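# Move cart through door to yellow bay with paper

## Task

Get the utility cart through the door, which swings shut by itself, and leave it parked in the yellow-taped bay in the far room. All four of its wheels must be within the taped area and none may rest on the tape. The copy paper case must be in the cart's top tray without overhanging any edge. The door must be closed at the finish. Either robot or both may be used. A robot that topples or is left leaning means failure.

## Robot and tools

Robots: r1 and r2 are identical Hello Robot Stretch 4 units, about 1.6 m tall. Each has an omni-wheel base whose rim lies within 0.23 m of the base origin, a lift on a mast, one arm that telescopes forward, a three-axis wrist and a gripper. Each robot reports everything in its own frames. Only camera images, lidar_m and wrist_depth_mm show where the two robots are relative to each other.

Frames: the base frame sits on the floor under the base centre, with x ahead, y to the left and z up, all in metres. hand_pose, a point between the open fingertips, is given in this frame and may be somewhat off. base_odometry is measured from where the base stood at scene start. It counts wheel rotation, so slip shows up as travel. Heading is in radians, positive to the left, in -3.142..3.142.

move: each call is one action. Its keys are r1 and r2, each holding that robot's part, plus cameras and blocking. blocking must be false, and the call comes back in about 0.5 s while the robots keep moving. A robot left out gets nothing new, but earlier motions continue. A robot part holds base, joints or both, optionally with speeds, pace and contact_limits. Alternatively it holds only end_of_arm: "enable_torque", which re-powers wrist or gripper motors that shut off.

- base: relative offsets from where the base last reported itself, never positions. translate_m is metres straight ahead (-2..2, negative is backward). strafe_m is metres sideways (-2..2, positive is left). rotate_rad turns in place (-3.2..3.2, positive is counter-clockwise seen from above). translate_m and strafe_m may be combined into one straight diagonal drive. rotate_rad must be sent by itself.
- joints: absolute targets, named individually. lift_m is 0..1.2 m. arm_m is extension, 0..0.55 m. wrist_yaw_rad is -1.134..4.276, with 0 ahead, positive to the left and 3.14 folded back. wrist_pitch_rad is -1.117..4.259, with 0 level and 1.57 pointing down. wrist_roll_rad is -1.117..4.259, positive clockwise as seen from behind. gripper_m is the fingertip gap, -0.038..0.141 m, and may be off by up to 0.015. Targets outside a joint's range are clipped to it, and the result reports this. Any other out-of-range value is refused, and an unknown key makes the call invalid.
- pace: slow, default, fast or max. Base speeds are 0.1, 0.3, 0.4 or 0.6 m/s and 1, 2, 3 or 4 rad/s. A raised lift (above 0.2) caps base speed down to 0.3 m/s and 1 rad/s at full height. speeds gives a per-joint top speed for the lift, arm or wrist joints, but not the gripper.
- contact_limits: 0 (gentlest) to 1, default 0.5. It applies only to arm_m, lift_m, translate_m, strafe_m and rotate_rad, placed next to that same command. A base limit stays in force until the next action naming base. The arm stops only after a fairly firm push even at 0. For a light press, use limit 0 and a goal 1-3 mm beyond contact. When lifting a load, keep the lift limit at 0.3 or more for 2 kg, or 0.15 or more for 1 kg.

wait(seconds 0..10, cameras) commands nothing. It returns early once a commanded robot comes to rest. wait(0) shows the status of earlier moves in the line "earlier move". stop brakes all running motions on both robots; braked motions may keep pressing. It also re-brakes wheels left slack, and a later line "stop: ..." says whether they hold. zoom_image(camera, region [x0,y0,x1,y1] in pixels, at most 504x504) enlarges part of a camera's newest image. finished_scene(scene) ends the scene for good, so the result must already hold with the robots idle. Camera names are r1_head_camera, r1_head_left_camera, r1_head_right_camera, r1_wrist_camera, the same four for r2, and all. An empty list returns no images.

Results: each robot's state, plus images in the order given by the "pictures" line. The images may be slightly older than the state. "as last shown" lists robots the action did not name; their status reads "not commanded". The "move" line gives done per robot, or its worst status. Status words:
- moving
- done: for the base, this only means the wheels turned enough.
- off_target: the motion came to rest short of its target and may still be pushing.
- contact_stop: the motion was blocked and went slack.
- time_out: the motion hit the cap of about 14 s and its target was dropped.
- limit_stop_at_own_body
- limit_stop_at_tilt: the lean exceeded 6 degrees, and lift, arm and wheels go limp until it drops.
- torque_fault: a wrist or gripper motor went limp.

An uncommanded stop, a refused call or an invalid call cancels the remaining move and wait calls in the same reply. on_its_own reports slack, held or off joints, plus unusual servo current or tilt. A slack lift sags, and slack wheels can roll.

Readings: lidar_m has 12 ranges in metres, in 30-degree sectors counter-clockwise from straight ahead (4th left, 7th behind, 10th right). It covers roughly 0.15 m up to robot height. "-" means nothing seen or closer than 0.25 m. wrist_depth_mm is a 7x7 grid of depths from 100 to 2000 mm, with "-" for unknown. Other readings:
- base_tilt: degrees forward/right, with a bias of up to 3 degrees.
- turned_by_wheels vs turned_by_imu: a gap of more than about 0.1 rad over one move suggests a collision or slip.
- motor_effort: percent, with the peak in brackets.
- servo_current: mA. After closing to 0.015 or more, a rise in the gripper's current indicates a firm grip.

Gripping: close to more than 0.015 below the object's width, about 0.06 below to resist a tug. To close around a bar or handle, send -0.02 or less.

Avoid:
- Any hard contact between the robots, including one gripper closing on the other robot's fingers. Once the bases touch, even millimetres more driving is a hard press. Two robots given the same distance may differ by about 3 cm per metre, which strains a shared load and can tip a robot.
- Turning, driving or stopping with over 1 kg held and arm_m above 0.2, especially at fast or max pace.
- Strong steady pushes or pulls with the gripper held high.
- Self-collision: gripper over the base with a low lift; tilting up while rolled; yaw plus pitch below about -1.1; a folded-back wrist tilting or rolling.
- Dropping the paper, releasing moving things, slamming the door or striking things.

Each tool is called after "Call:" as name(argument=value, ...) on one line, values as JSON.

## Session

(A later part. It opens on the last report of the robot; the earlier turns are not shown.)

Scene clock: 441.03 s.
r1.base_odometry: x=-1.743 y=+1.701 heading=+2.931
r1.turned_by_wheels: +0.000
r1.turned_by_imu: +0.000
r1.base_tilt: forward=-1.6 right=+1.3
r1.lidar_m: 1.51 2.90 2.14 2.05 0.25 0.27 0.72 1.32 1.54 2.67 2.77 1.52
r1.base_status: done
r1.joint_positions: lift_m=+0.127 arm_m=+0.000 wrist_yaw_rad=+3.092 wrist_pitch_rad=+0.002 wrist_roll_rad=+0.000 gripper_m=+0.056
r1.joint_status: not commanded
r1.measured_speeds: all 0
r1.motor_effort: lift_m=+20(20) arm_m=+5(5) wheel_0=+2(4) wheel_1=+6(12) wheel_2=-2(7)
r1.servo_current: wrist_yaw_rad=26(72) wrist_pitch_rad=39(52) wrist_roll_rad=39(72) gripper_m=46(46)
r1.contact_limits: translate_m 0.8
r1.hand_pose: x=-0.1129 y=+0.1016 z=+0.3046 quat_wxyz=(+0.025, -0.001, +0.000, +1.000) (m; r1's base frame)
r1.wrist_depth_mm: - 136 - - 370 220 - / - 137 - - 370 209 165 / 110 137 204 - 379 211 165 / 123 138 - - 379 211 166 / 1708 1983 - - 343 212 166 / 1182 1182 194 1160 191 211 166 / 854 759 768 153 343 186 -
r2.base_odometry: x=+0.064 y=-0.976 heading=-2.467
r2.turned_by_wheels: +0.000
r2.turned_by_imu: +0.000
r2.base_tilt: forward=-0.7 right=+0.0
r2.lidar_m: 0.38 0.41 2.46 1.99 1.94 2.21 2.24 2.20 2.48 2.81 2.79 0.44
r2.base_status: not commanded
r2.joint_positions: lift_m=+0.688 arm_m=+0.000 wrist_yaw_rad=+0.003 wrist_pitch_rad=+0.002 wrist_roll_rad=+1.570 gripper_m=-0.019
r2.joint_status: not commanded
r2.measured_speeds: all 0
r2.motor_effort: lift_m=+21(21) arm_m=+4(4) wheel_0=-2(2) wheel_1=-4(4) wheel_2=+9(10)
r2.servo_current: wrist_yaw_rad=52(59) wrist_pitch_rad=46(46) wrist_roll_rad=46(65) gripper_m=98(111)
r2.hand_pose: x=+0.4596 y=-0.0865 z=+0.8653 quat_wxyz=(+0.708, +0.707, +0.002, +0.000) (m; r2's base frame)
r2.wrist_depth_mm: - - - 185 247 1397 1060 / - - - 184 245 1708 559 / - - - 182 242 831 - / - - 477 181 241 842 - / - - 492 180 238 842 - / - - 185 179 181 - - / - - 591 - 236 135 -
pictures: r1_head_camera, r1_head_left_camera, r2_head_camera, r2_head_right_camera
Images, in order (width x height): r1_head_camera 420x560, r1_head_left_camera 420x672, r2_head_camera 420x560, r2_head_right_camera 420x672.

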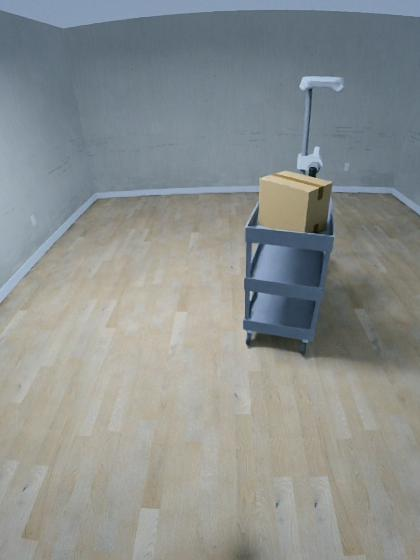

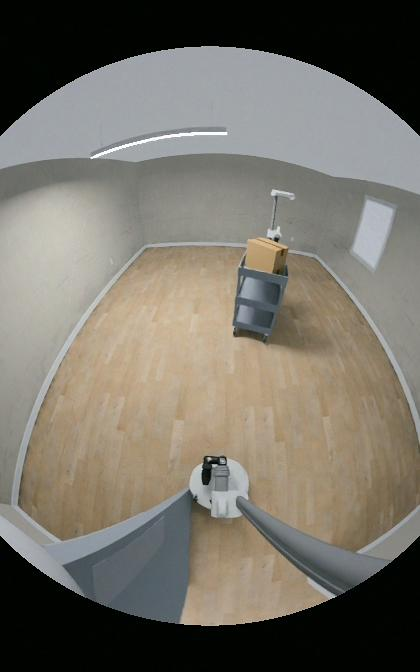

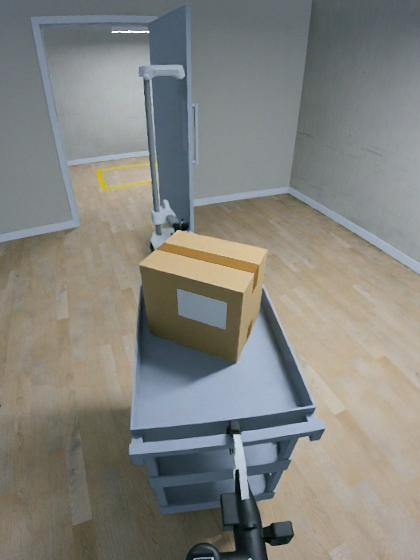

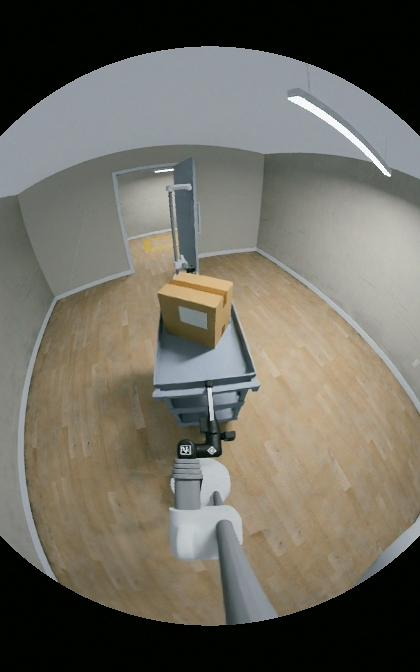

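Call:
move(blocking=false, r1={"base":{"translate_m":0.13,"strafe_m":0.03},"contact_limits":{"translate_m":0.8},"pace":"slow"}, cameras=[])

Call:
wait(seconds=3, cameras=["r1_head_right_camera","r1_head_left_camera"])

Call:
zoom_image(camera="r1_head_right_camera", region=[60, 380, 360, 630])

Scene clock: 474.30 s.
move: r1 moving
r1.base_odometry: x=-1.756 y=+1.701 heading=+2.932
r1.turned_by_wheels: +0.001
r1.turned_by_imu: +0.001
r1.base_tilt: forward=-1.6 right=+1.3
r1.lidar_m: 1.51 2.88 2.14 2.04 0.25 0.26 0.74 1.35 1.57 2.66 2.79 1.50
r1.base_status: translate_m moving; strafe_m moving
r1.joint_positions: lift_m=+0.127 arm_m=+0.000 wrist_yaw_rad=+3.092 wrist_pitch_rad=+0.002 wrist_roll_rad=+0.000 gripper_m=+0.056
r1.joint_status: not commanded
r1.measured_speeds: translate_m=+0.049 strafe_m=+0.011 rotate_rad=+0.000 lift_m=+0.000 arm_m=+0.000 wrist_yaw_rad=+0.000 wrist_pitch_rad=+0.000 wrist_roll_rad=+0.000
r1.motor_effort: lift_m=+20(20) arm_m=+5(5) wheel_0=+2(3) wheel_1=+10(11) wheel_2=-3(6)
r1.servo_current: wrist_yaw_rad=46(65) wrist_pitch_rad=46(46) wrist_roll_rad=39(52) gripper_m=46(46)
r1.contact_limits: translate_m 0.8
r1.hand_pose: x=-0.1129 y=+0.1016 z=+0.3046 quat_wxyz=(+0.025, -0.001, +0.000, +1.000) (m; r1's base frame)
r1.wrist_depth_mm: - 137 - - 366 218 176 / - 137 - - 368 207 176 / 109 137 203 - 370 207 176 / 123 138 - - 375 208 177 / 1708 1983 - - 340 209 177 / 1182 1205 193 1182 191 210 177 / 854 759 750 154 340 184 178
r2: as last shown
r2.base_tilt: forward=-0.7 right=+0.1
r2.lidar_m: 0.38 0.40 2.45 1.97 1.92 2.19 2.21 2.21 2.45 2.82 2.77 0.46
r2.motor_effort: lift_m=+21(21) arm_m=+4(4) wheel_0=-2(2) wheel_1=-3(4) wheel_2=+9(10)
r2.servo_current: wrist_yaw_rad=52(59) wrist_pitch_rad=39(39) wrist_roll_rad=46(59) gripper_m=111(111)
r2.wrist_depth_mm: - - - 186 247 1366 1060 / - - - 184 244 1708 554 / - - - 183 243 820 - / - - 477 181 241 831 - / - - 492 180 240 842 - / - - 186 179 180 - - / - - 585 - 236 135 -
pictures: none
No camera images: "cameras" was empty.

Scene clock: 476.40 s.
earlier move: r1 done
r1.base_odometry: x=-1.876 y=+1.699 heading=+2.932
r1.turned_by_wheels: +0.000
r1.turned_by_imu: +0.001
r1.base_tilt: forward=-1.5 right=+1.3
r1.lidar_m: 1.40 2.84 2.09 2.03 1.66 0.25 0.48 1.44 1.71 2.70 2.82 1.40
r1.base_status: done
r1.joint_positions: lift_m=+0.127 arm_m=+0.000 wrist_yaw_rad=+3.092 wrist_pitch_rad=+0.002 wrist_roll_rad=+0.000 gripper_m=+0.056
r1.joint_status: not commanded
r1.measured_speeds: all 0
r1.motor_effort: lift_m=+20(20) arm_m=+5(5) wheel_0=-2(4) wheel_1=+5(12) wheel_2=+5(7)
r1.servo_current: wrist_yaw_rad=65(72) wrist_pitch_rad=33(52) wrist_roll_rad=65(65) gripper_m=39(52)
r1.contact_limits: translate_m 0.8
r1.hand_pose: x=-0.1129 y=+0.1016 z=+0.3046 quat_wxyz=(+0.025, -0.001, +0.000, +1.000) (m; r1's base frame)
r1.wrist_depth_mm: - 137 - 291 - - - / - 137 - 293 - - - / 110 138 218 294 - - - / 124 139 - 293 - - - / 1430 - - 296 - - - / 1205 1205 194 294 187 1160 1118 / 842 759 759 154 798 778 809
r2.base_odometry: x=+0.064 y=-0.976 heading=-2.467
r2.turned_by_wheels: +0.000
r2.turned_by_imu: +0.000
r2.base_tilt: forward=-0.7 right=+0.1
r2.lidar_m: 0.39 0.42 2.39 2.00 1.94 2.18 2.22 2.20 2.42 2.80 2.78 0.44
r2.base_status: not commanded
r2.joint_positions: lift_m=+0.688 arm_m=+0.000 wrist_yaw_rad=+0.003 wrist_pitch_rad=+0.002 wrist_roll_rad=+1.570 gripper_m=-0.019
r2.joint_status: not commanded
r2.measured_speeds: all 0
r2.motor_effort: lift_m=+21(21) arm_m=+4(4) wheel_0=-2(2) wheel_1=-3(4) wheel_2=+10(10)
r2.servo_current: wrist_yaw_rad=52(59) wrist_pitch_rad=39(46) wrist_roll_rad=46(59) gripper_m=111(111)
r2.hand_pose: x=+0.4596 y=-0.0865 z=+0.8653 quat_wxyz=(+0.708, +0.707, +0.002, +0.000) (m; r2's base frame)
r2.wrist_depth_mm: - - - 185 247 1397 1042 / - - - 183 245 1661 559 / - - - 183 243 831 - / - - 480 181 241 842 - / - - 496 180 239 842 - / - - 186 179 181 - - / - - 580 - 237 135 -
wait: 2.10 of 3 s (r1 has come to rest)
pictures: r1_head_left_camera, r1_head_right_camera
Images, in order (width x height): r1_head_left_camera 420x672, r1_head_right_camera 420x672.

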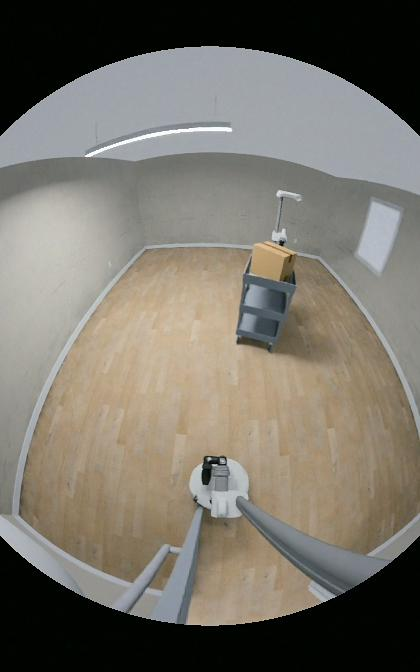

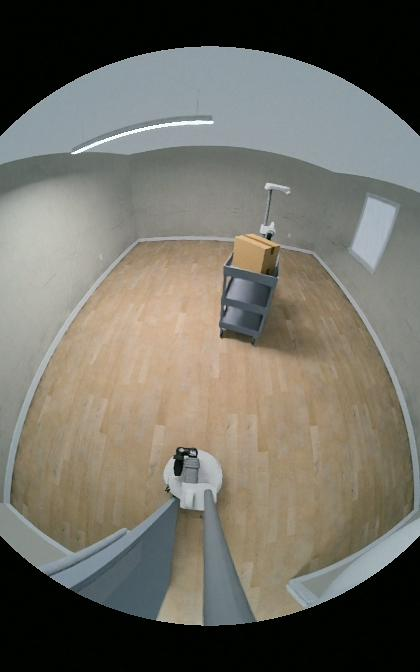

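Scaled by 1.680 from the camera's 420x672 image, which has a finer 600x960 frame.

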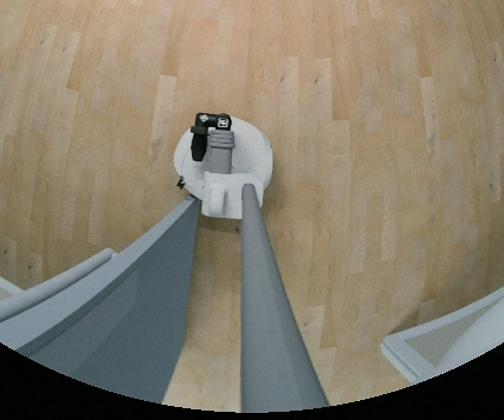

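Call:
move(blocking=false, r1={"base":{"strafe_m":0.07},"contact_limits":{"strafe_m":0.8},"pace":"slow"}, cameras=[])

Call:
wait(seconds=2, cameras=["r1_head_right_camera"])

Call:
zoom_image(camera="r1_head_right_camera", region=[60, 380, 360, 630])

Scene clock: 484.10 s.
move: r1 moving
r1.base_odometry: x=-1.879 y=+1.685 heading=+2.931
r1.turned_by_wheels: +0.000
r1.turned_by_imu: +0.013
r1.base_tilt: forward=-1.4 right=+1.4
r1.lidar_m: 1.42 2.82 2.06 2.02 1.64 0.25 0.45 1.46 1.78 2.71 2.82 1.41
r1.base_status: strafe_m moving
r1.joint_positions: lift_m=+0.127 arm_m=+0.000 wrist_yaw_rad=+3.092 wrist_pitch_rad=+0.002 wrist_roll_rad=+0.000 gripper_m=+0.056
r1.joint_status: not commanded
r1.measured_speeds: translate_m=+0.000 strafe_m=+0.056 rotate_rad=+0.001 lift_m=+0.000 arm_m=+0.000 wrist_yaw_rad=+0.000 wrist_pitch_rad=+0.000 wrist_roll_rad=+0.000
r1.motor_effort: lift_m=+20(20) arm_m=+5(5) wheel_0=-14(15) wheel_1=+3(10) wheel_2=+6(7)
r1.servo_current: wrist_yaw_rad=59(65) wrist_pitch_rad=46(46) wrist_roll_rad=46(59) gripper_m=39(46)
r1.contact_limits: strafe_m 0.8
r1.hand_pose: x=-0.1129 y=+0.1016 z=+0.3046 quat_wxyz=(+0.025, -0.001, +0.000, +1.000) (m; r1's base frame)
r1.wrist_depth_mm: - 137 - - - - - / - 137 - 290 - - - / 110 138 218 291 - - - / 124 140 - 293 - - - / 1708 - - 293 - - - / 1205 1205 194 293 187 1160 1160 / 854 759 759 153 798 778 820
r2: as last shown
r2.lidar_m: 0.37 0.42 2.44 1.96 1.93 2.17 2.23 2.20 2.45 2.80 2.77 0.44
r2.motor_effort: lift_m=+21(21) arm_m=+4(4) wheel_0=-2(2) wheel_1=-4(4) wheel_2=+9(10)
r2.servo_current: wrist_yaw_rad=39(59) wrist_pitch_rad=39(46) wrist_roll_rad=52(59) gripper_m=104(111)
r2.wrist_depth_mm: - - - 185 247 1366 1042 / - - - 184 245 1661 559 / - - - 182 242 831 - / - - 477 181 240 842 - / - - 492 180 240 842 - / - - 186 178 181 - - / - - 591 - 236 134 -
pictures: none
No camera images: "cameras" was empty.

Scene clock: 485.73 s.
earlier move: r1 contact_stop
r1.base_odometry: x=-1.919 y=+1.639 heading=+2.914
r1.turned_by_wheels: -0.018
r1.turned_by_imu: -0.062
r1.base_tilt: forward=-1.6 right=+1.3
r1.lidar_m: 1.39 2.90 2.05 1.95 1.83 1.28 0.25 1.52 1.69 2.79 2.86 1.39
r1.base_status: strafe_m contact_stop (by the wheels' count: +0.068 of +0.070)
r1.joint_positions: lift_m=+0.127 arm_m=+0.000 wrist_yaw_rad=+3.092 wrist_pitch_rad=+0.002 wrist_roll_rad=+0.000 gripper_m=+0.056
r1.joint_status: not commanded
r1.measured_speeds: all 0
r1.on_its_own: the wheels are slack since a contact_stop
r1.motor_effort: lift_m=+20(20) arm_m=+5(5) wheel_0=+0(36) wheel_1=+0(11) wheel_2=+0(23)
r1.servo_current: wrist_yaw_rad=52(72) wrist_pitch_rad=39(46) wrist_roll_rad=39(59) gripper_m=39(52)
r1.contact_limits: strafe_m 0.8
r1.hand_pose: x=-0.1129 y=+0.1016 z=+0.3046 quat_wxyz=(+0.025, -0.001, +0.000, +1.000) (m; r1's base frame)
r1.wrist_depth_mm: 136 138 574 - - - - / 112 139 - - - - - / 116 139 222 - - - - / 136 160 282 - - - - / 1708 364 508 - - - - / 1205 362 191 1182 187 1160 1138 / 798 327 544 798 788 759 809
r2.base_odometry: x=+0.064 y=-0.976 heading=-2.467
r2.turned_by_wheels: +0.000
r2.turned_by_imu: +0.000
r2.base_tilt: forward=-0.7 right=+0.1
r2.lidar_m: 0.38 0.39 2.41 1.98 1.96 2.21 2.21 2.20 2.45 2.80 2.76 0.44
r2.base_status: not commanded
r2.joint_positions: lift_m=+0.688 arm_m=+0.000 wrist_yaw_rad=+0.003 wrist_pitch_rad=+0.002 wrist_roll_rad=+1.570 gripper_m=-0.019
r2.joint_status: not commanded
r2.measured_speeds: all 0
r2.motor_effort: lift_m=+21(21) arm_m=+4(4) wheel_0=-2(2) wheel_1=-4(4) wheel_2=+10(10)
r2.servo_current: wrist_yaw_rad=46(65) wrist_pitch_rad=39(46) wrist_roll_rad=46(59) gripper_m=98(111)
r2.hand_pose: x=+0.4596 y=-0.0865 z=+0.8653 quat_wxyz=(+0.708, +0.707, +0.002, +0.000) (m; r2's base frame)
r2.wrist_depth_mm: - - - 186 247 1397 1078 / - - - 183 245 1708 559 / - - - 183 243 831 - / - - 473 181 241 842 - / - - 492 180 240 842 - / - - 185 178 180 - - / - - 585 - 236 135 -
wait: 1.63 of 2 s (r1 has come to rest)
pictures: r1_head_right_camera
Images, in order (width x height): r1_head_right_camera 420x672.

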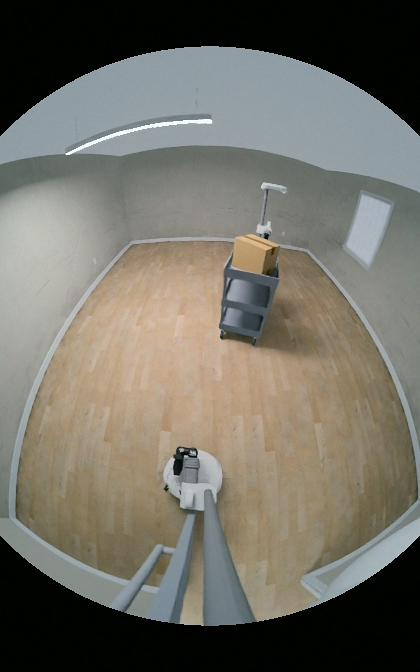

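Scaled by 1.680 from the camera's 420x672 image, which has a finer 600x960 frame.

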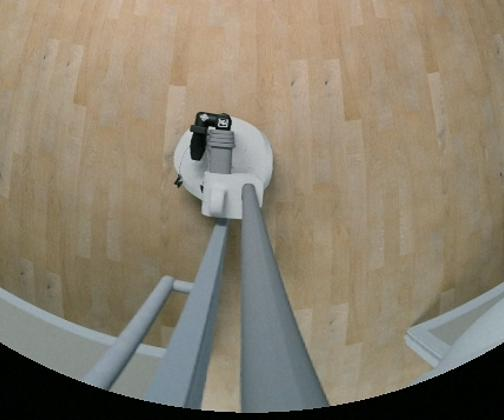

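Call:
move(blocking=false, r1={"base":{"strafe_m":-0.22},"contact_limits":{"strafe_m":1.0},"pace":"max"}, cameras=["r1_head_right_camera"])

Call:
wait(seconds=0.5, cameras=["r1_head_right_camera"])

Scene clock: 505.27 s.
move: r1 moving
r1.base_odometry: x=-1.903 y=+1.710 heading=+2.914
r1.turned_by_wheels: +0.000
r1.turned_by_imu: -0.001
r1.base_tilt: forward=-1.6 right=+1.2
r1.lidar_m: 1.38 2.98 2.16 2.01 1.81 1.28 1.20 1.25 1.70 2.71 2.77 1.39
r1.base_status: strafe_m moving
r1.joint_positions: lift_m=+0.127 arm_m=+0.000 wrist_yaw_rad=+3.092 wrist_pitch_rad=+0.002 wrist_roll_rad=+0.000 gripper_m=+0.056
r1.joint_status: not commanded
r1.measured_speeds: translate_m=+0.000 strafe_m=-0.283 rotate_rad=+0.001 lift_m=+0.000 arm_m=+0.000 wrist_yaw_rad=+0.000 wrist_pitch_rad=+0.000 wrist_roll_rad=+0.000
r1.motor_effort: lift_m=+20(20) arm_m=+5(5) wheel_0=+12(15) wheel_1=-13(14) wheel_2=-1(1)
r1.servo_current: wrist_yaw_rad=39(59) wrist_pitch_rad=52(52) wrist_roll_rad=39(59) gripper_m=39(46)
r1.contact_limits: strafe_m 1
r1.hand_pose: x=-0.1129 y=+0.1017 z=+0.3046 quat_wxyz=(+0.025, -0.001, +0.000, +1.000) (m; r1's base frame)
r1.wrist_depth_mm: 136 138 - - - - - / 113 139 - - - - - / 117 139 226 - - - - / 137 162 - - - - - / - - - - - - - / 1078 1078 192 1205 187 1160 1138 / 842 759 759 788 788 768 809
r2: as last shown
r2.turned_by_imu: +0.001
r2.lidar_m: 0.39 0.40 2.43 1.99 1.96 2.19 2.22 2.21 2.47 2.77 2.77 0.44
r2.motor_effort: lift_m=+21(21) arm_m=+4(4) wheel_0=-2(2) wheel_1=-3(4) wheel_2=+9(10)
r2.servo_current: wrist_yaw_rad=46(65) wrist_pitch_rad=39(46) wrist_roll_rad=46(65) gripper_m=98(111)
r2.wrist_depth_mm: - - - 185 247 1366 1042 / - - - 183 245 1708 559 / - - - 182 243 820 - / - - 473 181 241 854 - / - - 492 180 240 831 - / - - 186 179 180 - - / - - 585 - 236 135 -
pictures: r1_head_right_camera
Images, in order (width x height): r1_head_right_camera 420x672.

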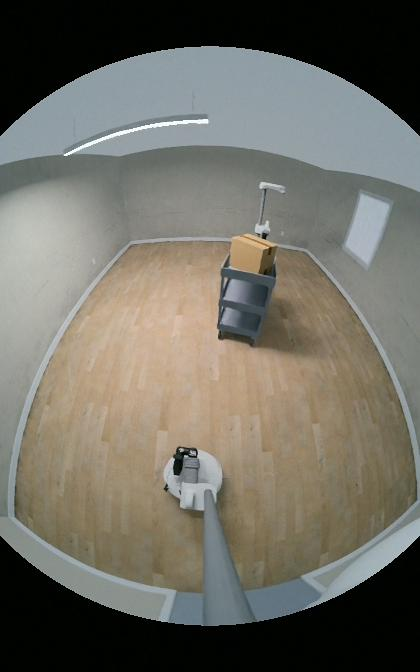

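Scene clock: 505.77 s.
earlier move: r1 moving
r1.base_odometry: x=-1.873 y=+1.839 heading=+2.914
r1.turned_by_wheels: +0.000
r1.turned_by_imu: -0.001
r1.base_tilt: forward=-1.6 right=+1.3
r1.lidar_m: 1.35 3.18 2.27 2.15 1.82 1.26 1.20 1.24 1.67 2.56 2.64 1.39
r1.base_status: strafe_m moving
r1.joint_positions: lift_m=+0.127 arm_m=+0.000 wrist_yaw_rad=+3.092 wrist_pitch_rad=+0.002 wrist_roll_rad=+0.000 gripper_m=+0.056
r1.joint_status: not commanded
r1.measured_speeds: translate_m=+0.000 strafe_m=-0.142 rotate_rad=+0.001 lift_m=+0.000 arm_m=+0.000 wrist_yaw_rad=+0.000 wrist_pitch_rad=+0.000 wrist_roll_rad=+0.000
r1.motor_effort: lift_m=+20(20) arm_m=+5(5) wheel_0=-3(15) wheel_1=+4(15) wheel_2=+0(1)
r1.servo_current: wrist_yaw_rad=46(59) wrist_pitch_rad=46(52) wrist_roll_rad=65(65) gripper_m=39(46)
r1.contact_limits: strafe_m 1
r1.hand_pose: x=-0.1129 y=+0.1017 z=+0.3046 quat_wxyz=(+0.025, -0.001, +0.000, +1.000) (m; r1's base frame)
r1.wrist_depth_mm: - 137 - - - - - / - 137 - - - - - / 110 137 205 - - - - / 123 138 236 - - - - / - - - - - - - / 1078 1205 190 1182 187 1160 1138 / 842 759 750 788 798 768 809
r2.base_odometry: x=+0.064 y=-0.976 heading=-2.467
r2.turned_by_wheels: +0.000
r2.turned_by_imu: +0.000
r2.base_tilt: forward=-0.6 right=+0.0
r2.lidar_m: 0.39 0.41 2.44 1.99 1.94 2.18 2.23 2.21 2.43 2.80 2.77 0.44
r2.base_status: not commanded
r2.joint_positions: lift_m=+0.688 arm_m=+0.000 wrist_yaw_rad=+0.003 wrist_pitch_rad=+0.002 wrist_roll_rad=+1.570 gripper_m=-0.019
r2.joint_status: not commanded
r2.measured_speeds: all 0
r2.motor_effort: lift_m=+21(21) arm_m=+4(4) wheel_0=-2(2) wheel_1=-4(4) wheel_2=+9(10)
r2.servo_current: wrist_yaw_rad=52(65) wrist_pitch_rad=33(46) wrist_roll_rad=46(65) gripper_m=104(111)
r2.hand_pose: x=+0.4596 y=-0.0865 z=+0.8653 quat_wxyz=(+0.708, +0.707, +0.002, +0.000) (m; r2's base frame)
r2.wrist_depth_mm: - - - 185 247 1366 1060 / - - - 184 243 1708 559 / - - - 183 244 820 - / - - 480 181 242 842 - / - - 492 180 239 831 - / - - 186 179 180 - - / - - 591 - 236 134 -
wait: 0.50 s; no rest
pictures: r1_head_right_camera
Images, in order (width x height): r1_head_right_camera 420x672.

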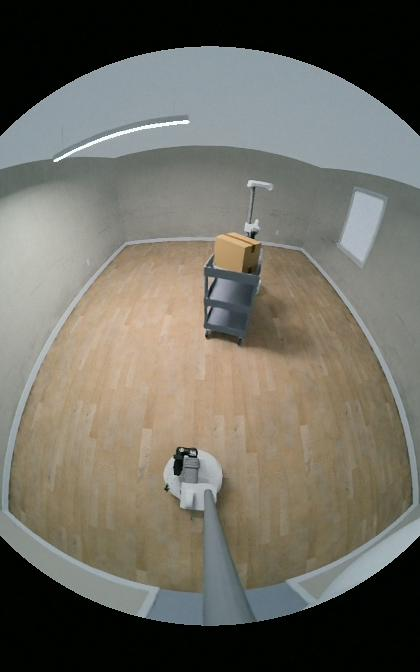

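Call:
move(blocking=false, r1={"base":{"rotate_rad":-3.08},"joints":{"lift_m":0.85}}, cameras=[])

Call:
wait(seconds=5, cameras=[])

Call:
move(blocking=false, r1={"base":{"strafe_m":0.4},"joints":{"wrist_yaw_rad":0}}, cameras=[])

Call:
wait(seconds=5, cameras=["r1_head_camera","r1_wrist_camera","r1_head_left_camera"])

Scene clock: 548.97 s.
earlier move: r1 done
move: r1 moving
r1.base_odometry: x=-1.870 y=+1.854 heading=+2.662
r1.turned_by_wheels: -0.252
r1.turned_by_imu: -0.253
r1.base_tilt: forward=-1.6 right=+1.3
r1.lidar_m: 1.34 1.41 2.59 2.19 2.17 1.38 1.20 1.20 1.40 2.36 2.53 2.92
r1.base_status: rotate_rad moving
r1.joint_positions: lift_m=+0.164 arm_m=+0.000 wrist_yaw_rad=+3.092 wrist_pitch_rad=+0.002 wrist_roll_rad=+0.000 gripper_m=+0.056
r1.joint_status: lift_m moving
r1.measured_speeds: translate_m=+0.000 strafe_m=+0.000 rotate_rad=-0.976 lift_m=+0.146 arm_m=+0.000 wrist_yaw_rad=+0.000 wrist_pitch_rad=+0.000 wrist_roll_rad=+0.000
r1.motor_effort: lift_m=+27(28) arm_m=+5(5) wheel_0=+7(9) wheel_1=+7(8) wheel_2=+7(7)
r1.servo_current: wrist_yaw_rad=33(65) wrist_pitch_rad=46(46) wrist_roll_rad=46(59) gripper_m=39(46)
r1.hand_pose: x=-0.1129 y=+0.1017 z=+0.3421 quat_wxyz=(+0.025, -0.001, +0.000, +1.000) (m; r1's base frame)
r1.wrist_depth_mm: - 137 - - - - - / - 137 - - - - - / 110 137 203 - - - - / 123 138 234 - - - - / - - - 1366 - - - / 1182 1160 190 1255 187 1281 1229 / 917 809 831 878 854 831 878
r2: as last shown
r2.base_tilt: forward=-0.6 right=+0.1
r2.lidar_m: 0.39 0.39 2.40 2.01 1.95 2.19 2.23 2.22 2.44 2.79 2.78 0.45
r2.servo_current: wrist_yaw_rad=46(52) wrist_pitch_rad=39(46) wrist_roll_rad=46(59) gripper_m=104(117)
r2.wrist_depth_mm: - - - 186 247 1397 1042 / - - - 183 245 1708 559 / - - - 182 242 831 - / - - 480 181 242 842 - / - - 492 180 240 831 - / - - 186 179 181 - - / - - 591 - 236 135 -
pictures: none
No camera images: "cameras" was empty.

Scene clock: 552.17 s.
earlier move: r1 done
r1.base_odometry: x=-1.869 y=+1.854 heading=-0.166
r1.turned_by_wheels: -2.828
r1.turned_by_imu: -2.843
r1.base_tilt: forward=-1.6 right=+1.2
r1.lidar_m: 1.21 1.27 1.82 2.54 2.69 1.32 1.36 2.99 2.26 2.19 1.65 1.24
r1.base_status: done
r1.joint_positions: lift_m=+0.849 arm_m=+0.000 wrist_yaw_rad=+3.092 wrist_pitch_rad=+0.002 wrist_roll_rad=+0.000 gripper_m=+0.056
r1.joint_status: all done
r1.measured_speeds: all 0
r1.motor_effort: lift_m=+25(29) arm_m=+4(5) wheel_0=+3(10) wheel_1=+0(11) wheel_2=+1(8)
r1.servo_current: wrist_yaw_rad=52(65) wrist_pitch_rad=39(52) wrist_roll_rad=46(59) gripper_m=39(52)
r1.hand_pose: x=-0.1128 y=+0.1017 z=+1.0271 quat_wxyz=(+0.025, -0.001, +0.000, +1.000) (m; r1's base frame)
r1.wrist_depth_mm: 136 138 - - - - - / 113 139 - - - - - / 117 140 266 - - - - / 137 160 - - - - - / - - - 1618 - - - / - - 194 - 187 - - / - - - 143 - - -
r2.base_odometry: x=+0.064 y=-0.976 heading=-2.467
r2.turned_by_wheels: +0.000
r2.turned_by_imu: +0.000
r2.base_tilt: forward=-0.7 right=+0.0
r2.lidar_m: 0.38 0.41 2.45 2.00 1.94 2.18 2.22 2.20 2.43 2.79 2.78 0.42
r2.base_status: not commanded
r2.joint_positions: lift_m=+0.688 arm_m=+0.000 wrist_yaw_rad=+0.003 wrist_pitch_rad=+0.002 wrist_roll_rad=+1.570 gripper_m=-0.019
r2.joint_status: not commanded
r2.measured_speeds: all 0
r2.motor_effort: lift_m=+21(21) arm_m=+4(4) wheel_0=-2(2) wheel_1=-4(4) wheel_2=+9(10)
r2.servo_current: wrist_yaw_rad=39(59) wrist_pitch_rad=46(52) wrist_roll_rad=46(59) gripper_m=98(117)
r2.hand_pose: x=+0.4596 y=-0.0865 z=+0.8653 quat_wxyz=(+0.708, +0.707, +0.002, +0.000) (m; r2's base frame)
r2.wrist_depth_mm: - - - 186 246 1366 1060 / - - - 184 245 1708 559 / - - - 182 243 809 - / - - 473 181 242 854 - / - - 492 180 240 831 - / - - 185 179 181 - - / - - 585 - 236 135 -
wait: 3.20 of 5 s (r1 has come to rest)
pictures: none
No camera images: "cameras" was empty.

Scene clock: 552.67 s.
move: r1 moving
r1.base_odometry: x=-1.864 y=+1.889 heading=-0.166
r1.turned_by_wheels: +0.000
r1.turned_by_imu: +0.000
r1.base_tilt: forward=-1.6 right=+1.3
r1.lidar_m: 1.20 1.27 1.82 2.50 2.65 1.33 1.34 3.04 2.29 2.22 1.66 1.24
r1.base_status: strafe_m moving
r1.joint_positions: lift_m=+0.849 arm_m=+0.000 wrist_yaw_rad=+2.503 wrist_pitch_rad=+0.002 wrist_roll_rad=+0.000 gripper_m=+0.056
r1.joint_status: wrist_yaw_rad moving
r1.measured_speeds: translate_m=-0.001 strafe_m=+0.140 rotate_rad=+0.004 lift_m=+0.000 arm_m=+0.000 wrist_yaw_rad=-1.822 wrist_pitch_rad=+0.000 wrist_roll_rad=+0.000
r1.motor_effort: lift_m=+25(25) arm_m=+4(4) wheel_0=-10(11) wheel_1=+8(11) wheel_2=+0(2)
r1.servo_current: wrist_yaw_rad=111(124) wrist_pitch_rad=46(46) wrist_roll_rad=46(59) gripper_m=46(46)
r1.hand_pose: x=-0.0086 y=+0.2421 z=+1.0271 quat_wxyz=(+0.314, -0.001, +0.000, +0.949) (m; r1's base frame)
r1.wrist_depth_mm: - - - - - - - / - - - - - - - / - - - - - - - / - - - - - - - / - 1430 - - - - - / - - 194 - 187 - - / - 152 - 154 - - -
r2: as last shown
r2.base_tilt: forward=-0.6 right=+0.1
r2.lidar_m: 0.39 0.40 2.42 1.99 1.94 2.17 2.21 2.19 2.46 2.82 2.76 0.47
r2.motor_effort: lift_m=+21(21) arm_m=+4(4) wheel_0=-2(2) wheel_1=-4(4) wheel_2=+9(9)
r2.servo_current: wrist_yaw_rad=46(59) wrist_pitch_rad=39(46) wrist_roll_rad=52(52) gripper_m=111(111)
r2.wrist_depth_mm: - - - 185 247 1366 1042 / - - - 184 245 1708 559 / - - - 183 243 831 - / - - 477 182 242 842 - / - - 488 180 239 842 - / - - 186 178 180 - - / - - 585 - 236 135 -
pictures: none
No camera images: "cameras" was empty.

Scene clock: 554.83 s.
earlier move: r1 done
r1.base_odometry: x=-1.803 y=+2.248 heading=-0.166
r1.turned_by_wheels: +0.000
r1.turned_by_imu: +0.002
r1.base_tilt: forward=-1.6 right=+1.3
r1.lidar_m: 1.17 1.30 1.84 2.14 2.27 3.22 1.27 3.55 2.67 2.58 1.67 1.24
r1.base_status: done
r1.joint_positions: lift_m=+0.850 arm_m=+0.000 wrist_yaw_rad=+0.003 wrist_pitch_rad=+0.002 wrist_roll_rad=+0.000 gripper_m=+0.056
r1.joint_status: all done
r1.measured_speeds: all 0
r1.motor_effort: lift_m=+25(25) arm_m=+4(5) wheel_0=-2(11) wheel_1=+1(11) wheel_2=+0(2)
r1.servo_current: wrist_yaw_rad=59(124) wrist_pitch_rad=39(52) wrist_roll_rad=46(72) gripper_m=39(46)
r1.hand_pose: x=+0.4595 y=-0.0866 z=+1.0271 quat_wxyz=(+1.000, +0.000, +0.001, +0.001) (m; r1's base frame)
r1.wrist_depth_mm: - - - - - - - / - - - - - - 1008 / - - - - - - - / - - - - - - - / - - - - - - - / - - 192 - 187 - 1008 / - 140 - 137 - - -
r2.base_odometry: x=+0.064 y=-0.976 heading=-2.467
r2.turned_by_wheels: +0.000
r2.turned_by_imu: +0.000
r2.base_tilt: forward=-0.7 right=+0.1
r2.lidar_m: 0.40 0.41 2.44 1.99 1.92 2.16 2.20 2.21 2.45 2.78 2.78 0.45
r2.base_status: not commanded
r2.joint_positions: lift_m=+0.688 arm_m=+0.000 wrist_yaw_rad=+0.003 wrist_pitch_rad=+0.002 wrist_roll_rad=+1.570 gripper_m=-0.019
r2.joint_status: not commanded
r2.measured_speeds: all 0
r2.motor_effort: lift_m=+21(21) arm_m=+4(4) wheel_0=-2(2) wheel_1=-3(4) wheel_2=+9(10)
r2.servo_current: wrist_yaw_rad=39(59) wrist_pitch_rad=39(46) wrist_roll_rad=52(59) gripper_m=98(111)
r2.hand_pose: x=+0.4596 y=-0.0865 z=+0.8653 quat_wxyz=(+0.708, +0.707, +0.002, +0.000) (m; r2's base frame)
r2.wrist_depth_mm: - - - 185 247 1366 1060 / - - - 183 245 1756 559 / - - - 183 243 831 - / - - 477 182 240 842 - / - - 492 180 240 842 - / - - 186 179 180 - - / - - 597 - 237 134 -
wait: 2.17 of 5 s (r1 has come to rest)
pictures: r1_head_camera, r1_head_left_camera, r1_wrist_camera
Images, in order (width x height): r1_head_camera 420x560, r1_head_left_camera 420x672, r1_wrist_camera 616x392.

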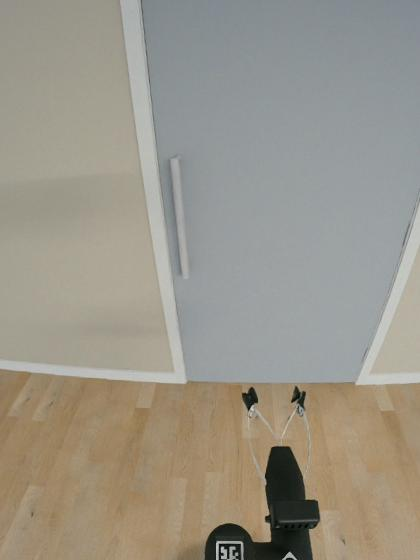

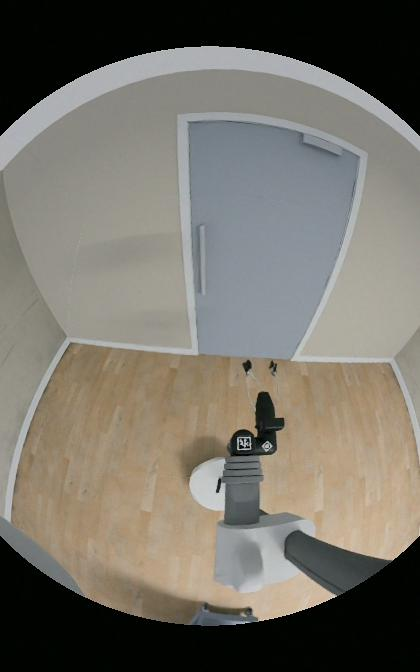

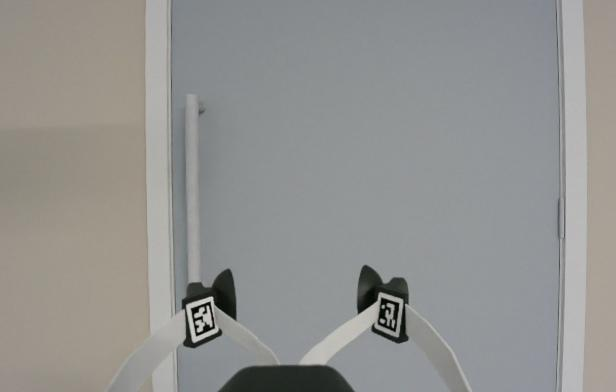

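Call:
move(blocking=false, r1={"base":{"rotate_rad":-0.045},"joints":{"gripper_m":0.1}}, cameras=[])

Call:
wait(seconds=1, cameras=[])

Call:
move(blocking=false, r1={"base":{"strafe_m":0.25,"translate_m":0.4}}, cameras=[])

Call:
wait(seconds=5, cameras=["r1_head_camera","r1_wrist_camera"])

Scene clock: 568.87 s.
move: r1 moving
r1.base_odometry: x=-1.803 y=+2.248 heading=-0.211
r1.turned_by_wheels: -0.045
r1.turned_by_imu: -0.045
r1.base_tilt: forward=-1.5 right=+1.3
r1.lidar_m: 1.17 1.27 1.74 2.14 2.24 3.05 1.28 1.48 2.69 2.58 1.77 1.28
r1.base_status: rotate_rad moving
r1.joint_positions: lift_m=+0.850 arm_m=+0.000 wrist_yaw_rad=+0.003 wrist_pitch_rad=+0.002 wrist_roll_rad=+0.000 gripper_m=+0.075
r1.joint_status: gripper_m moving
r1.measured_speeds: all 0
r1.motor_effort: lift_m=+24(25) arm_m=+4(4) wheel_0=+2(6) wheel_1=-2(7) wheel_2=-1(6)
r1.servo_current: wrist_yaw_rad=33(52) wrist_pitch_rad=46(46) wrist_roll_rad=52(59) gripper_m=85(85)
r1.hand_pose: x=+0.4595 y=-0.0866 z=+1.0271 quat_wxyz=(+1.000, +0.000, +0.001, +0.001) (m; r1's base frame)
r1.wrist_depth_mm: - - - - - - - / - - - - - - 1025 / - - - - - - 1025 / - - - - - - - / - - - - - - 1008 / - - 193 - 186 - 1025 / - 145 - 137 - - -
r2: as last shown
r2.base_tilt: forward=-0.7 right=+0.0
r2.lidar_m: 0.39 0.41 2.46 1.99 1.90 2.18 2.23 2.22 2.43 2.82 2.79 0.45
r2.servo_current: wrist_yaw_rad=46(59) wrist_pitch_rad=39(46) wrist_roll_rad=52(59) gripper_m=111(111)
r2.wrist_depth_mm: - - - 186 247 1366 1060 / - - - 184 245 1661 554 / - - - 183 243 831 - / - - 480 181 241 854 - / - - 496 179 239 842 - / - - 185 179 180 - - / - - 591 - 236 134 -
pictures: none
No camera images: "cameras" was empty.

Scene clock: 569.67 s.
earlier move: r1 done
r1.base_odometry: x=-1.803 y=+2.248 heading=-0.211
r1.turned_by_wheels: +0.000
r1.turned_by_imu: +0.000
r1.base_tilt: forward=-1.6 right=+1.3
r1.lidar_m: 1.18 1.24 1.76 2.14 2.24 3.06 1.27 1.47 2.69 2.58 1.75 1.26
r1.base_status: done
r1.joint_positions: lift_m=+0.850 arm_m=+0.000 wrist_yaw_rad=+0.003 wrist_pitch_rad=+0.002 wrist_roll_rad=+0.000 gripper_m=+0.100
r1.joint_status: all done
r1.measured_speeds: all 0
r1.motor_effort: lift_m=+25(25) arm_m=+4(4) wheel_0=+1(6) wheel_1=+0(7) wheel_2=-1(6)
r1.servo_current: wrist_yaw_rad=52(59) wrist_pitch_rad=33(52) wrist_roll_rad=46(59) gripper_m=46(91)
r1.hand_pose: x=+0.4595 y=-0.0866 z=+1.0271 quat_wxyz=(+1.000, +0.000, +0.001, +0.001) (m; r1's base frame)
r1.wrist_depth_mm: - - - - - - - / - - - - - - 1008 / - - - - - - 1025 / - - - - - - - / - - - - - - 1008 / - 193 194 - 190 - 1025 / - - - 139 - - -
r2.base_odometry: x=+0.064 y=-0.976 heading=-2.467
r2.turned_by_wheels: +0.000
r2.turned_by_imu: +0.000
r2.base_tilt: forward=-0.7 right=+0.0
r2.lidar_m: 0.40 0.38 2.45 1.97 1.94 2.18 2.22 2.20 2.43 2.79 2.78 0.44
r2.base_status: not commanded
r2.joint_positions: lift_m=+0.688 arm_m=+0.000 wrist_yaw_rad=+0.003 wrist_pitch_rad=+0.002 wrist_roll_rad=+1.570 gripper_m=-0.019
r2.joint_status: not commanded
r2.measured_speeds: all 0
r2.motor_effort: lift_m=+21(21) arm_m=+4(4) wheel_0=-2(2) wheel_1=-4(4) wheel_2=+9(10)
r2.servo_current: wrist_yaw_rad=39(59) wrist_pitch_rad=46(46) wrist_roll_rad=46(59) gripper_m=98(111)
r2.hand_pose: x=+0.4596 y=-0.0865 z=+0.8653 quat_wxyz=(+0.708, +0.707, +0.002, +0.000) (m; r2's base frame)
r2.wrist_depth_mm: - - - 186 247 1336 1060 / - - - 184 244 1708 554 / - - - 182 242 820 - / - - 477 181 241 842 - / - - 488 180 239 842 - / - - 186 178 180 - - / - - 591 - 236 135 -
wait: 0.80 of 1 s (r1 has come to rest)
pictures: none
No camera images: "cameras" was empty.

Scene clock: 570.17 s.
move: r1 moving
r1.base_odometry: x=-1.770 y=+2.260 heading=-0.211
r1.turned_by_wheels: +0.000
r1.turned_by_imu: +0.000
r1.base_tilt: forward=-1.6 right=+1.3
r1.lidar_m: 1.13 1.26 1.71 2.11 2.22 3.06 1.30 1.48 2.71 2.60 1.71 1.23
r1.base_status: translate_m moving; strafe_m moving
r1.joint_positions: lift_m=+0.850 arm_m=+0.000 wrist_yaw_rad=+0.003 wrist_pitch_rad=+0.002 wrist_roll_rad=+0.000 gripper_m=+0.100
r1.joint_status: not commanded
r1.measured_speeds: translate_m=+0.116 strafe_m=+0.074 rotate_rad=+0.001 lift_m=+0.000 arm_m=+0.000 wrist_yaw_rad=+0.000 wrist_pitch_rad=+0.000 wrist_roll_rad=+0.000
r1.motor_effort: lift_m=+24(25) arm_m=+4(5) wheel_0=-6(6) wheel_1=+9(10) wheel_2=-8(8)
r1.servo_current: wrist_yaw_rad=46(59) wrist_pitch_rad=46(46) wrist_roll_rad=65(65) gripper_m=46(46)
r1.hand_pose: x=+0.4594 y=-0.0867 z=+1.0271 quat_wxyz=(+1.000, +0.000, +0.001, +0.001) (m; r1's base frame)
r1.wrist_depth_mm: - - - - - - - / - - - - - - - / - - - - - - - / - - - - - - - / - - - - - - - / - 193 195 - 189 - - / - - - 139 - - -
r2: as last shown
r2.lidar_m: 0.38 0.40 2.44 1.97 1.93 2.19 2.23 2.22 2.46 2.82 2.78 0.45
r2.servo_current: wrist_yaw_rad=46(52) wrist_pitch_rad=39(46) wrist_roll_rad=46(59) gripper_m=104(111)
r2.wrist_depth_mm: - - - 186 247 1366 1042 / - - - 184 244 1708 559 / - - - 182 243 831 - / - - 477 181 242 831 - / - - 496 180 240 831 - / - - 186 179 180 - - / - - 585 - 237 135 -
pictures: none
No camera images: "cameras" was empty.

Scene clock: 572.60 s.
earlier move: r1 done
r1.base_odometry: x=-1.360 y=+2.409 heading=-0.211
r1.turned_by_wheels: +0.000
r1.turned_by_imu: +0.002
r1.base_tilt: forward=-1.6 right=+1.3
r1.lidar_m: 0.75 0.85 1.21 1.89 1.98 2.71 1.67 1.83 2.96 2.85 1.17 0.87
r1.base_status: done
r1.joint_positions: lift_m=+0.850 arm_m=+0.000 wrist_yaw_rad=+0.003 wrist_pitch_rad=+0.002 wrist_roll_rad=+0.000 gripper_m=+0.100
r1.joint_status: not commanded
r1.measured_speeds: all 0
r1.motor_effort: lift_m=+24(25) arm_m=+4(5) wheel_0=-2(6) wheel_1=-1(11) wheel_2=+1(10)
r1.servo_current: wrist_yaw_rad=46(65) wrist_pitch_rad=39(52) wrist_roll_rad=59(72) gripper_m=46(52)
r1.hand_pose: x=+0.4594 y=-0.0867 z=+1.0272 quat_wxyz=(+1.000, +0.000, +0.001, +0.001) (m; r1's base frame)
r1.wrist_depth_mm: - - - - - - - / - - - - - - - / - - - - - - - / - - - - - - - / - - - - - - - / - 193 195 - 189 - - / - - - 139 - - -
r2.base_odometry: x=+0.064 y=-0.976 heading=-2.467
r2.turned_by_wheels: +0.000
r2.turned_by_imu: +0.000
r2.base_tilt: forward=-0.7 right=+0.1
r2.lidar_m: 0.40 0.41 2.42 2.00 1.94 2.21 2.23 2.19 2.44 2.82 2.76 0.44
r2.base_status: not commanded
r2.joint_positions: lift_m=+0.688 arm_m=+0.000 wrist_yaw_rad=+0.003 wrist_pitch_rad=+0.002 wrist_roll_rad=+1.570 gripper_m=-0.019
r2.joint_status: not commanded
r2.measured_speeds: all 0
r2.motor_effort: lift_m=+20(21) arm_m=+4(4) wheel_0=-2(2) wheel_1=-4(4) wheel_2=+9(10)
r2.servo_current: wrist_yaw_rad=52(59) wrist_pitch_rad=39(46) wrist_roll_rad=46(65) gripper_m=111(111)
r2.hand_pose: x=+0.4596 y=-0.0865 z=+0.8653 quat_wxyz=(+0.708, +0.707, +0.002, +0.000) (m; r2's base frame)
r2.wrist_depth_mm: - - - 186 247 1336 1060 / - - - 184 245 1708 554 / - - - 183 243 831 - / - - 477 181 242 842 - / - - 492 180 239 842 - / - - 186 179 180 - - / - - 585 - 236 135 -
wait: 2.43 of 5 s (r1 has come to rest)
pictures: r1_head_camera, r1_wrist_camera
Images, in order (width x height): r1_head_camera 420x560, r1_wrist_camera 616x392.

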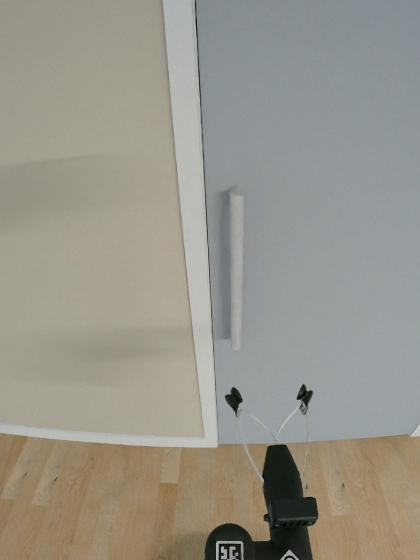

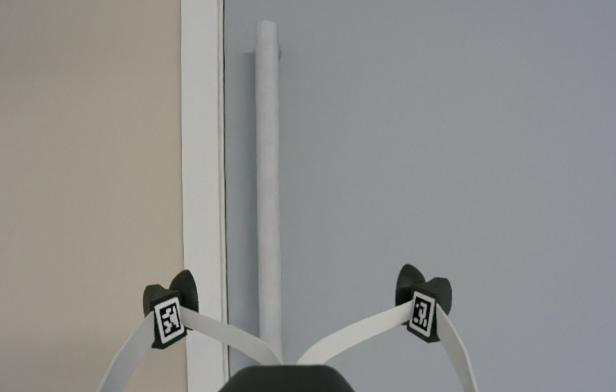

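Call:
move(blocking=false, r1={"base":{"strafe_m":0.045,"translate_m":0.15},"pace":"slow","contact_limits":{"translate_m":0.2}}, cameras=[])

Call:
wait(seconds=3, cameras=["r1_head_camera","r1_wrist_camera"])

Scene clock: 582.23 s.
move: r1 moving
r1.base_odometry: x=-1.347 y=+2.410 heading=-0.211
r1.turned_by_wheels: +0.000
r1.turned_by_imu: +0.000
r1.base_tilt: forward=-1.6 right=+1.3
r1.lidar_m: 0.76 0.86 1.17 1.88 1.97 2.72 1.73 1.84 2.96 2.84 1.18 0.85
r1.base_status: translate_m moving; strafe_m moving
r1.joint_positions: lift_m=+0.850 arm_m=+0.000 wrist_yaw_rad=+0.003 wrist_pitch_rad=+0.002 wrist_roll_rad=+0.000 gripper_m=+0.100
r1.joint_status: not commanded
r1.measured_speeds: translate_m=+0.049 strafe_m=+0.014 rotate_rad=+0.000 lift_m=+0.000 arm_m=+0.000 wrist_yaw_rad=+0.000 wrist_pitch_rad=+0.000 wrist_roll_rad=+0.000
r1.motor_effort: lift_m=+24(24) arm_m=+4(5) wheel_0=+4(6) wheel_1=+8(8) wheel_2=-5(7)
r1.servo_current: wrist_yaw_rad=52(52) wrist_pitch_rad=39(52) wrist_roll_rad=46(59) gripper_m=39(46)
r1.contact_limits: translate_m 0.2
r1.hand_pose: x=+0.4594 y=-0.0867 z=+1.0272 quat_wxyz=(+1.000, +0.000, +0.001, +0.001) (m; r1's base frame)
r1.wrist_depth_mm: - - - - - - - / - - - - - - - / - - - - - - - / - - - - - - - / - - - - - - - / - 192 195 530 189 - - / - - - 139 - - -
r2: as last shown
r2.lidar_m: 0.37 0.41 2.43 2.00 1.93 2.20 2.23 2.19 2.47 2.80 2.77 0.46
r2.motor_effort: lift_m=+21(21) arm_m=+4(4) wheel_0=-2(2) wheel_1=-3(4) wheel_2=+9(10)
r2.servo_current: wrist_yaw_rad=52(59) wrist_pitch_rad=39(46) wrist_roll_rad=52(52) gripper_m=104(111)
r2.wrist_depth_mm: - - - 185 247 1397 1060 / - - - 184 245 1708 559 / - - - 182 242 831 - / - - 477 181 241 842 - / - - 492 180 238 842 - / - - 185 178 180 - - / - - 585 - 236 135 -
pictures: none
No camera images: "cameras" was empty.

Scene clock: 584.53 s.
earlier move: r1 done
r1.base_odometry: x=-1.204 y=+2.421 heading=-0.211
r1.turned_by_wheels: +0.000
r1.turned_by_imu: +0.000
r1.base_tilt: forward=-1.6 right=+1.3
r1.lidar_m: 0.59 0.71 1.00 1.85 1.91 2.64 1.83 2.00 3.02 2.71 0.95 0.72
r1.base_status: done
r1.joint_positions: lift_m=+0.850 arm_m=+0.000 wrist_yaw_rad=+0.003 wrist_pitch_rad=+0.002 wrist_roll_rad=+0.000 gripper_m=+0.100
r1.joint_status: not commanded
r1.measured_speeds: all 0
r1.motor_effort: lift_m=+24(24) arm_m=+4(5) wheel_0=+3(6) wheel_1=+3(8) wheel_2=-3(7)
r1.servo_current: wrist_yaw_rad=46(72) wrist_pitch_rad=46(52) wrist_roll_rad=46(65) gripper_m=46(52)
r1.contact_limits: translate_m 0.2
r1.hand_pose: x=+0.4594 y=-0.0867 z=+1.0272 quat_wxyz=(+1.000, +0.000, +0.001, +0.001) (m; r1's base frame)
r1.wrist_depth_mm: - - 462 462 462 462 462 / - - 466 462 462 462 459 / - - 469 459 466 462 459 / - - 466 469 466 462 462 / - - 473 466 469 466 466 / - 193 215 466 198 466 466 / - - - 144 466 469 466
r2.base_odometry: x=+0.064 y=-0.976 heading=-2.467
r2.turned_by_wheels: +0.000
r2.turned_by_imu: +0.000
r2.base_tilt: forward=-0.6 right=+0.0
r2.lidar_m: 0.39 0.40 2.43 1.96 1.94 2.18 2.23 2.21 2.43 2.79 2.77 0.45
r2.base_status: not commanded
r2.joint_positions: lift_m=+0.688 arm_m=+0.000 wrist_yaw_rad=+0.003 wrist_pitch_rad=+0.002 wrist_roll_rad=+1.570 gripper_m=-0.019
r2.joint_status: not commanded
r2.measured_speeds: all 0
r2.motor_effort: lift_m=+21(21) arm_m=+4(4) wheel_0=-2(2) wheel_1=-4(4) wheel_2=+9(10)
r2.servo_current: wrist_yaw_rad=46(59) wrist_pitch_rad=39(46) wrist_roll_rad=46(65) gripper_m=104(111)
r2.hand_pose: x=+0.4596 y=-0.0865 z=+0.8653 quat_wxyz=(+0.708, +0.707, +0.002, +0.000) (m; r2's base frame)
r2.wrist_depth_mm: - - - 185 247 1366 1060 / - - - 184 245 1708 559 / - - - 183 243 831 - / - - 477 181 241 854 - / - - 492 180 239 831 - / - - 186 179 181 - - / - - 591 - 236 135 -
wait: 2.30 of 3 s (r1 has come to rest)
pictures: r1_head_camera, r1_wrist_camera
Images, in order (width x height): r1_head_camera 420x560, r1_wrist_camera 616x392.

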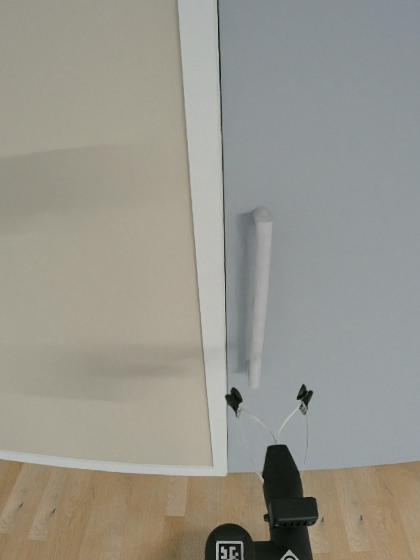

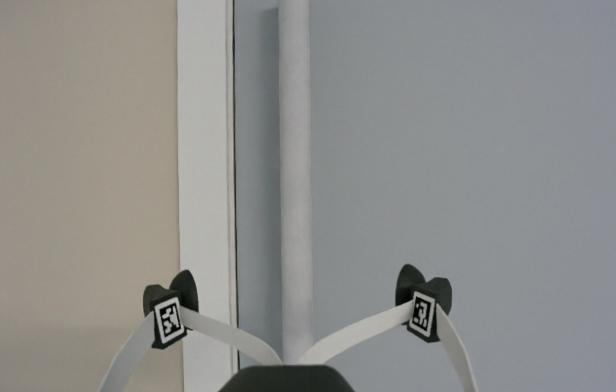

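Call:
move(blocking=false, r1={"base":{"translate_m":0.18},"pace":"slow","contact_limits":{"translate_m":0.15}}, cameras=[])

Call:
wait(seconds=3, cameras=["r1_head_camera","r1_wrist_camera"])

Call:
zoom_image(camera="r1_head_camera", region=[180, 200, 360, 480])

Scene clock: 592.80 s.
move: r1 moving
r1.base_odometry: x=-1.192 y=+2.419 heading=-0.211
r1.turned_by_wheels: +0.000
r1.turned_by_imu: +0.000
r1.base_tilt: forward=-1.6 right=+1.3
r1.lidar_m: 0.60 0.70 0.96 1.84 1.94 2.64 1.87 2.02 3.00 2.62 0.96 0.71
r1.base_status: translate_m moving
r1.joint_positions: lift_m=+0.850 arm_m=+0.000 wrist_yaw_rad=+0.003 wrist_pitch_rad=+0.002 wrist_roll_rad=+0.000 gripper_m=+0.100
r1.joint_status: not commanded
r1.measured_speeds: translate_m=+0.048 strafe_m=+0.000 rotate_rad=-0.002 lift_m=+0.000 arm_m=+0.000 wrist_yaw_rad=+0.000 wrist_pitch_rad=+0.000 wrist_roll_rad=+0.000
r1.motor_effort: lift_m=+24(24) arm_m=+4(4) wheel_0=+6(7) wheel_1=+2(6) wheel_2=-6(6)
r1.servo_current: wrist_yaw_rad=72(72) wrist_pitch_rad=39(46) wrist_roll_rad=46(65) gripper_m=46(52)
r1.contact_limits: translate_m 0.15
r1.hand_pose: x=+0.4594 y=-0.0867 z=+1.0272 quat_wxyz=(+1.000, +0.000, +0.001, +0.001) (m; r1's base frame)
r1.wrist_depth_mm: - - 449 455 449 449 442 / - - 455 449 449 449 445 / - - 452 449 445 452 445 / - - 452 452 452 449 449 / - - 455 455 455 459 449 / - 193 215 455 198 455 452 / - - 455 145 459 455 455
r2: as last shown
r2.base_tilt: forward=-0.7 right=+0.1
r2.lidar_m: 0.39 0.38 2.41 1.99 1.93 2.18 2.22 2.20 2.47 2.80 2.76 0.45
r2.motor_effort: lift_m=+21(21) arm_m=+4(4) wheel_0=-2(2) wheel_1=-3(4) wheel_2=+9(9)
r2.servo_current: wrist_yaw_rad=39(59) wrist_pitch_rad=33(46) wrist_roll_rad=46(59) gripper_m=104(111)
r2.wrist_depth_mm: - - - 185 247 1366 1060 / - - - 184 245 1708 564 / - - - 183 243 820 - / - - 480 180 241 842 - / - - 492 180 239 831 - / - - 186 179 181 - - / - - 585 - 236 135 -
pictures: none
No camera images: "cameras" was empty.

Scene clock: 595.37 s.
earlier move: r1 done
r1.base_odometry: x=-1.028 y=+2.384 heading=-0.210
r1.turned_by_wheels: +0.000
r1.turned_by_imu: +0.000
r1.base_tilt: forward=-1.6 right=+1.3
r1.lidar_m: 0.41 0.52 0.71 1.83 1.93 2.66 2.03 2.20 3.00 2.00 0.73 0.52
r1.base_status: done
r1.joint_positions: lift_m=+0.850 arm_m=+0.000 wrist_yaw_rad=+0.003 wrist_pitch_rad=+0.002 wrist_roll_rad=+0.000 gripper_m=+0.100
r1.joint_status: not commanded
r1.measured_speeds: all 0
r1.motor_effort: lift_m=+24(24) arm_m=+4(5) wheel_0=+3(7) wheel_1=+4(7) wheel_2=-3(7)
r1.servo_current: wrist_yaw_rad=39(72) wrist_pitch_rad=39(52) wrist_roll_rad=59(65) gripper_m=39(52)
r1.contact_limits: translate_m 0.15
r1.hand_pose: x=+0.4594 y=-0.0867 z=+1.0272 quat_wxyz=(+1.000, +0.000, +0.001, +0.001) (m; r1's base frame)
r1.wrist_depth_mm: 287 - 287 283 283 282 285 / 287 - 287 286 285 285 283 / 289 - 287 215 286 285 286 / 290 - 290 214 286 287 285 / 291 - 290 215 289 286 285 / 291 213 216 215 197 286 285 / 290 164 293 145 289 287 287
r2.base_odometry: x=+0.064 y=-0.976 heading=-2.467
r2.turned_by_wheels: +0.000
r2.turned_by_imu: +0.000
r2.base_tilt: forward=-0.6 right=+0.1
r2.lidar_m: 0.40 0.41 2.43 1.98 1.92 2.18 2.21 2.18 2.46 2.78 2.77 0.45
r2.base_status: not commanded
r2.joint_positions: lift_m=+0.688 arm_m=+0.000 wrist_yaw_rad=+0.003 wrist_pitch_rad=+0.002 wrist_roll_rad=+1.570 gripper_m=-0.019
r2.joint_status: not commanded
r2.measured_speeds: all 0
r2.motor_effort: lift_m=+21(21) arm_m=+4(4) wheel_0=-2(2) wheel_1=-3(4) wheel_2=+9(10)
r2.servo_current: wrist_yaw_rad=52(65) wrist_pitch_rad=46(46) wrist_roll_rad=52(65) gripper_m=104(111)
r2.hand_pose: x=+0.4596 y=-0.0865 z=+0.8653 quat_wxyz=(+0.708, +0.707, +0.002, +0.000) (m; r2's base frame)
r2.wrist_depth_mm: - - - 185 247 1366 1042 / - - - 183 245 1661 559 / - - - 182 243 831 - / - - 477 181 241 842 - / - - 492 180 238 831 - / - - 185 179 181 - - / - - 585 - 236 134 -
wait: 2.57 of 3 s (r1 has come to rest)
pictures: r1_head_camera, r1_wrist_camera
Images, in order (width x height): r1_head_camera 420x560, r1_wrist_camera 616x392.

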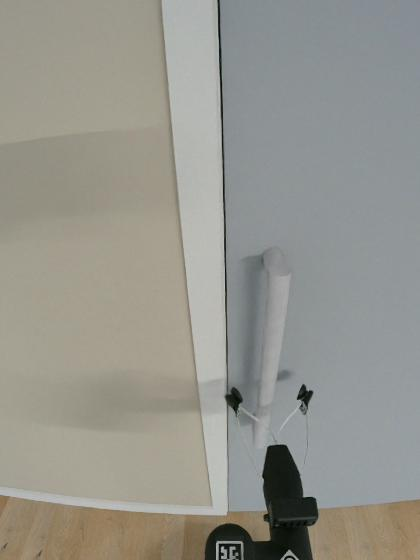

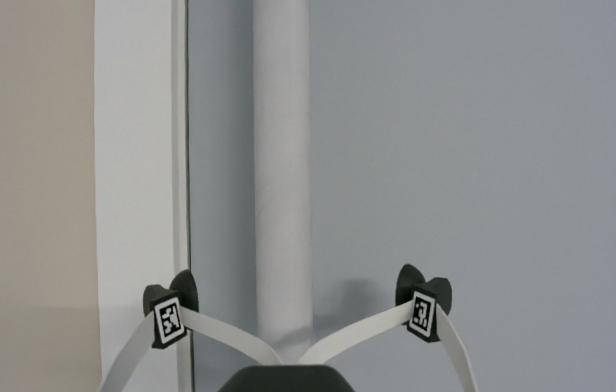

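Scaled by 1.800 from the camera's 420x560 image, which has a finer 600x800 frame.

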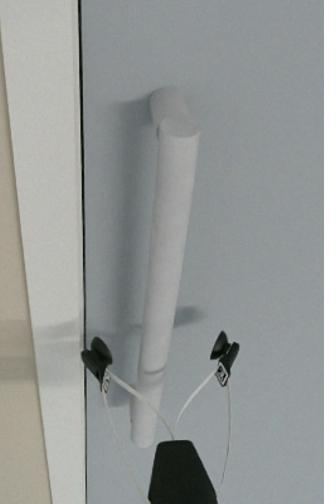

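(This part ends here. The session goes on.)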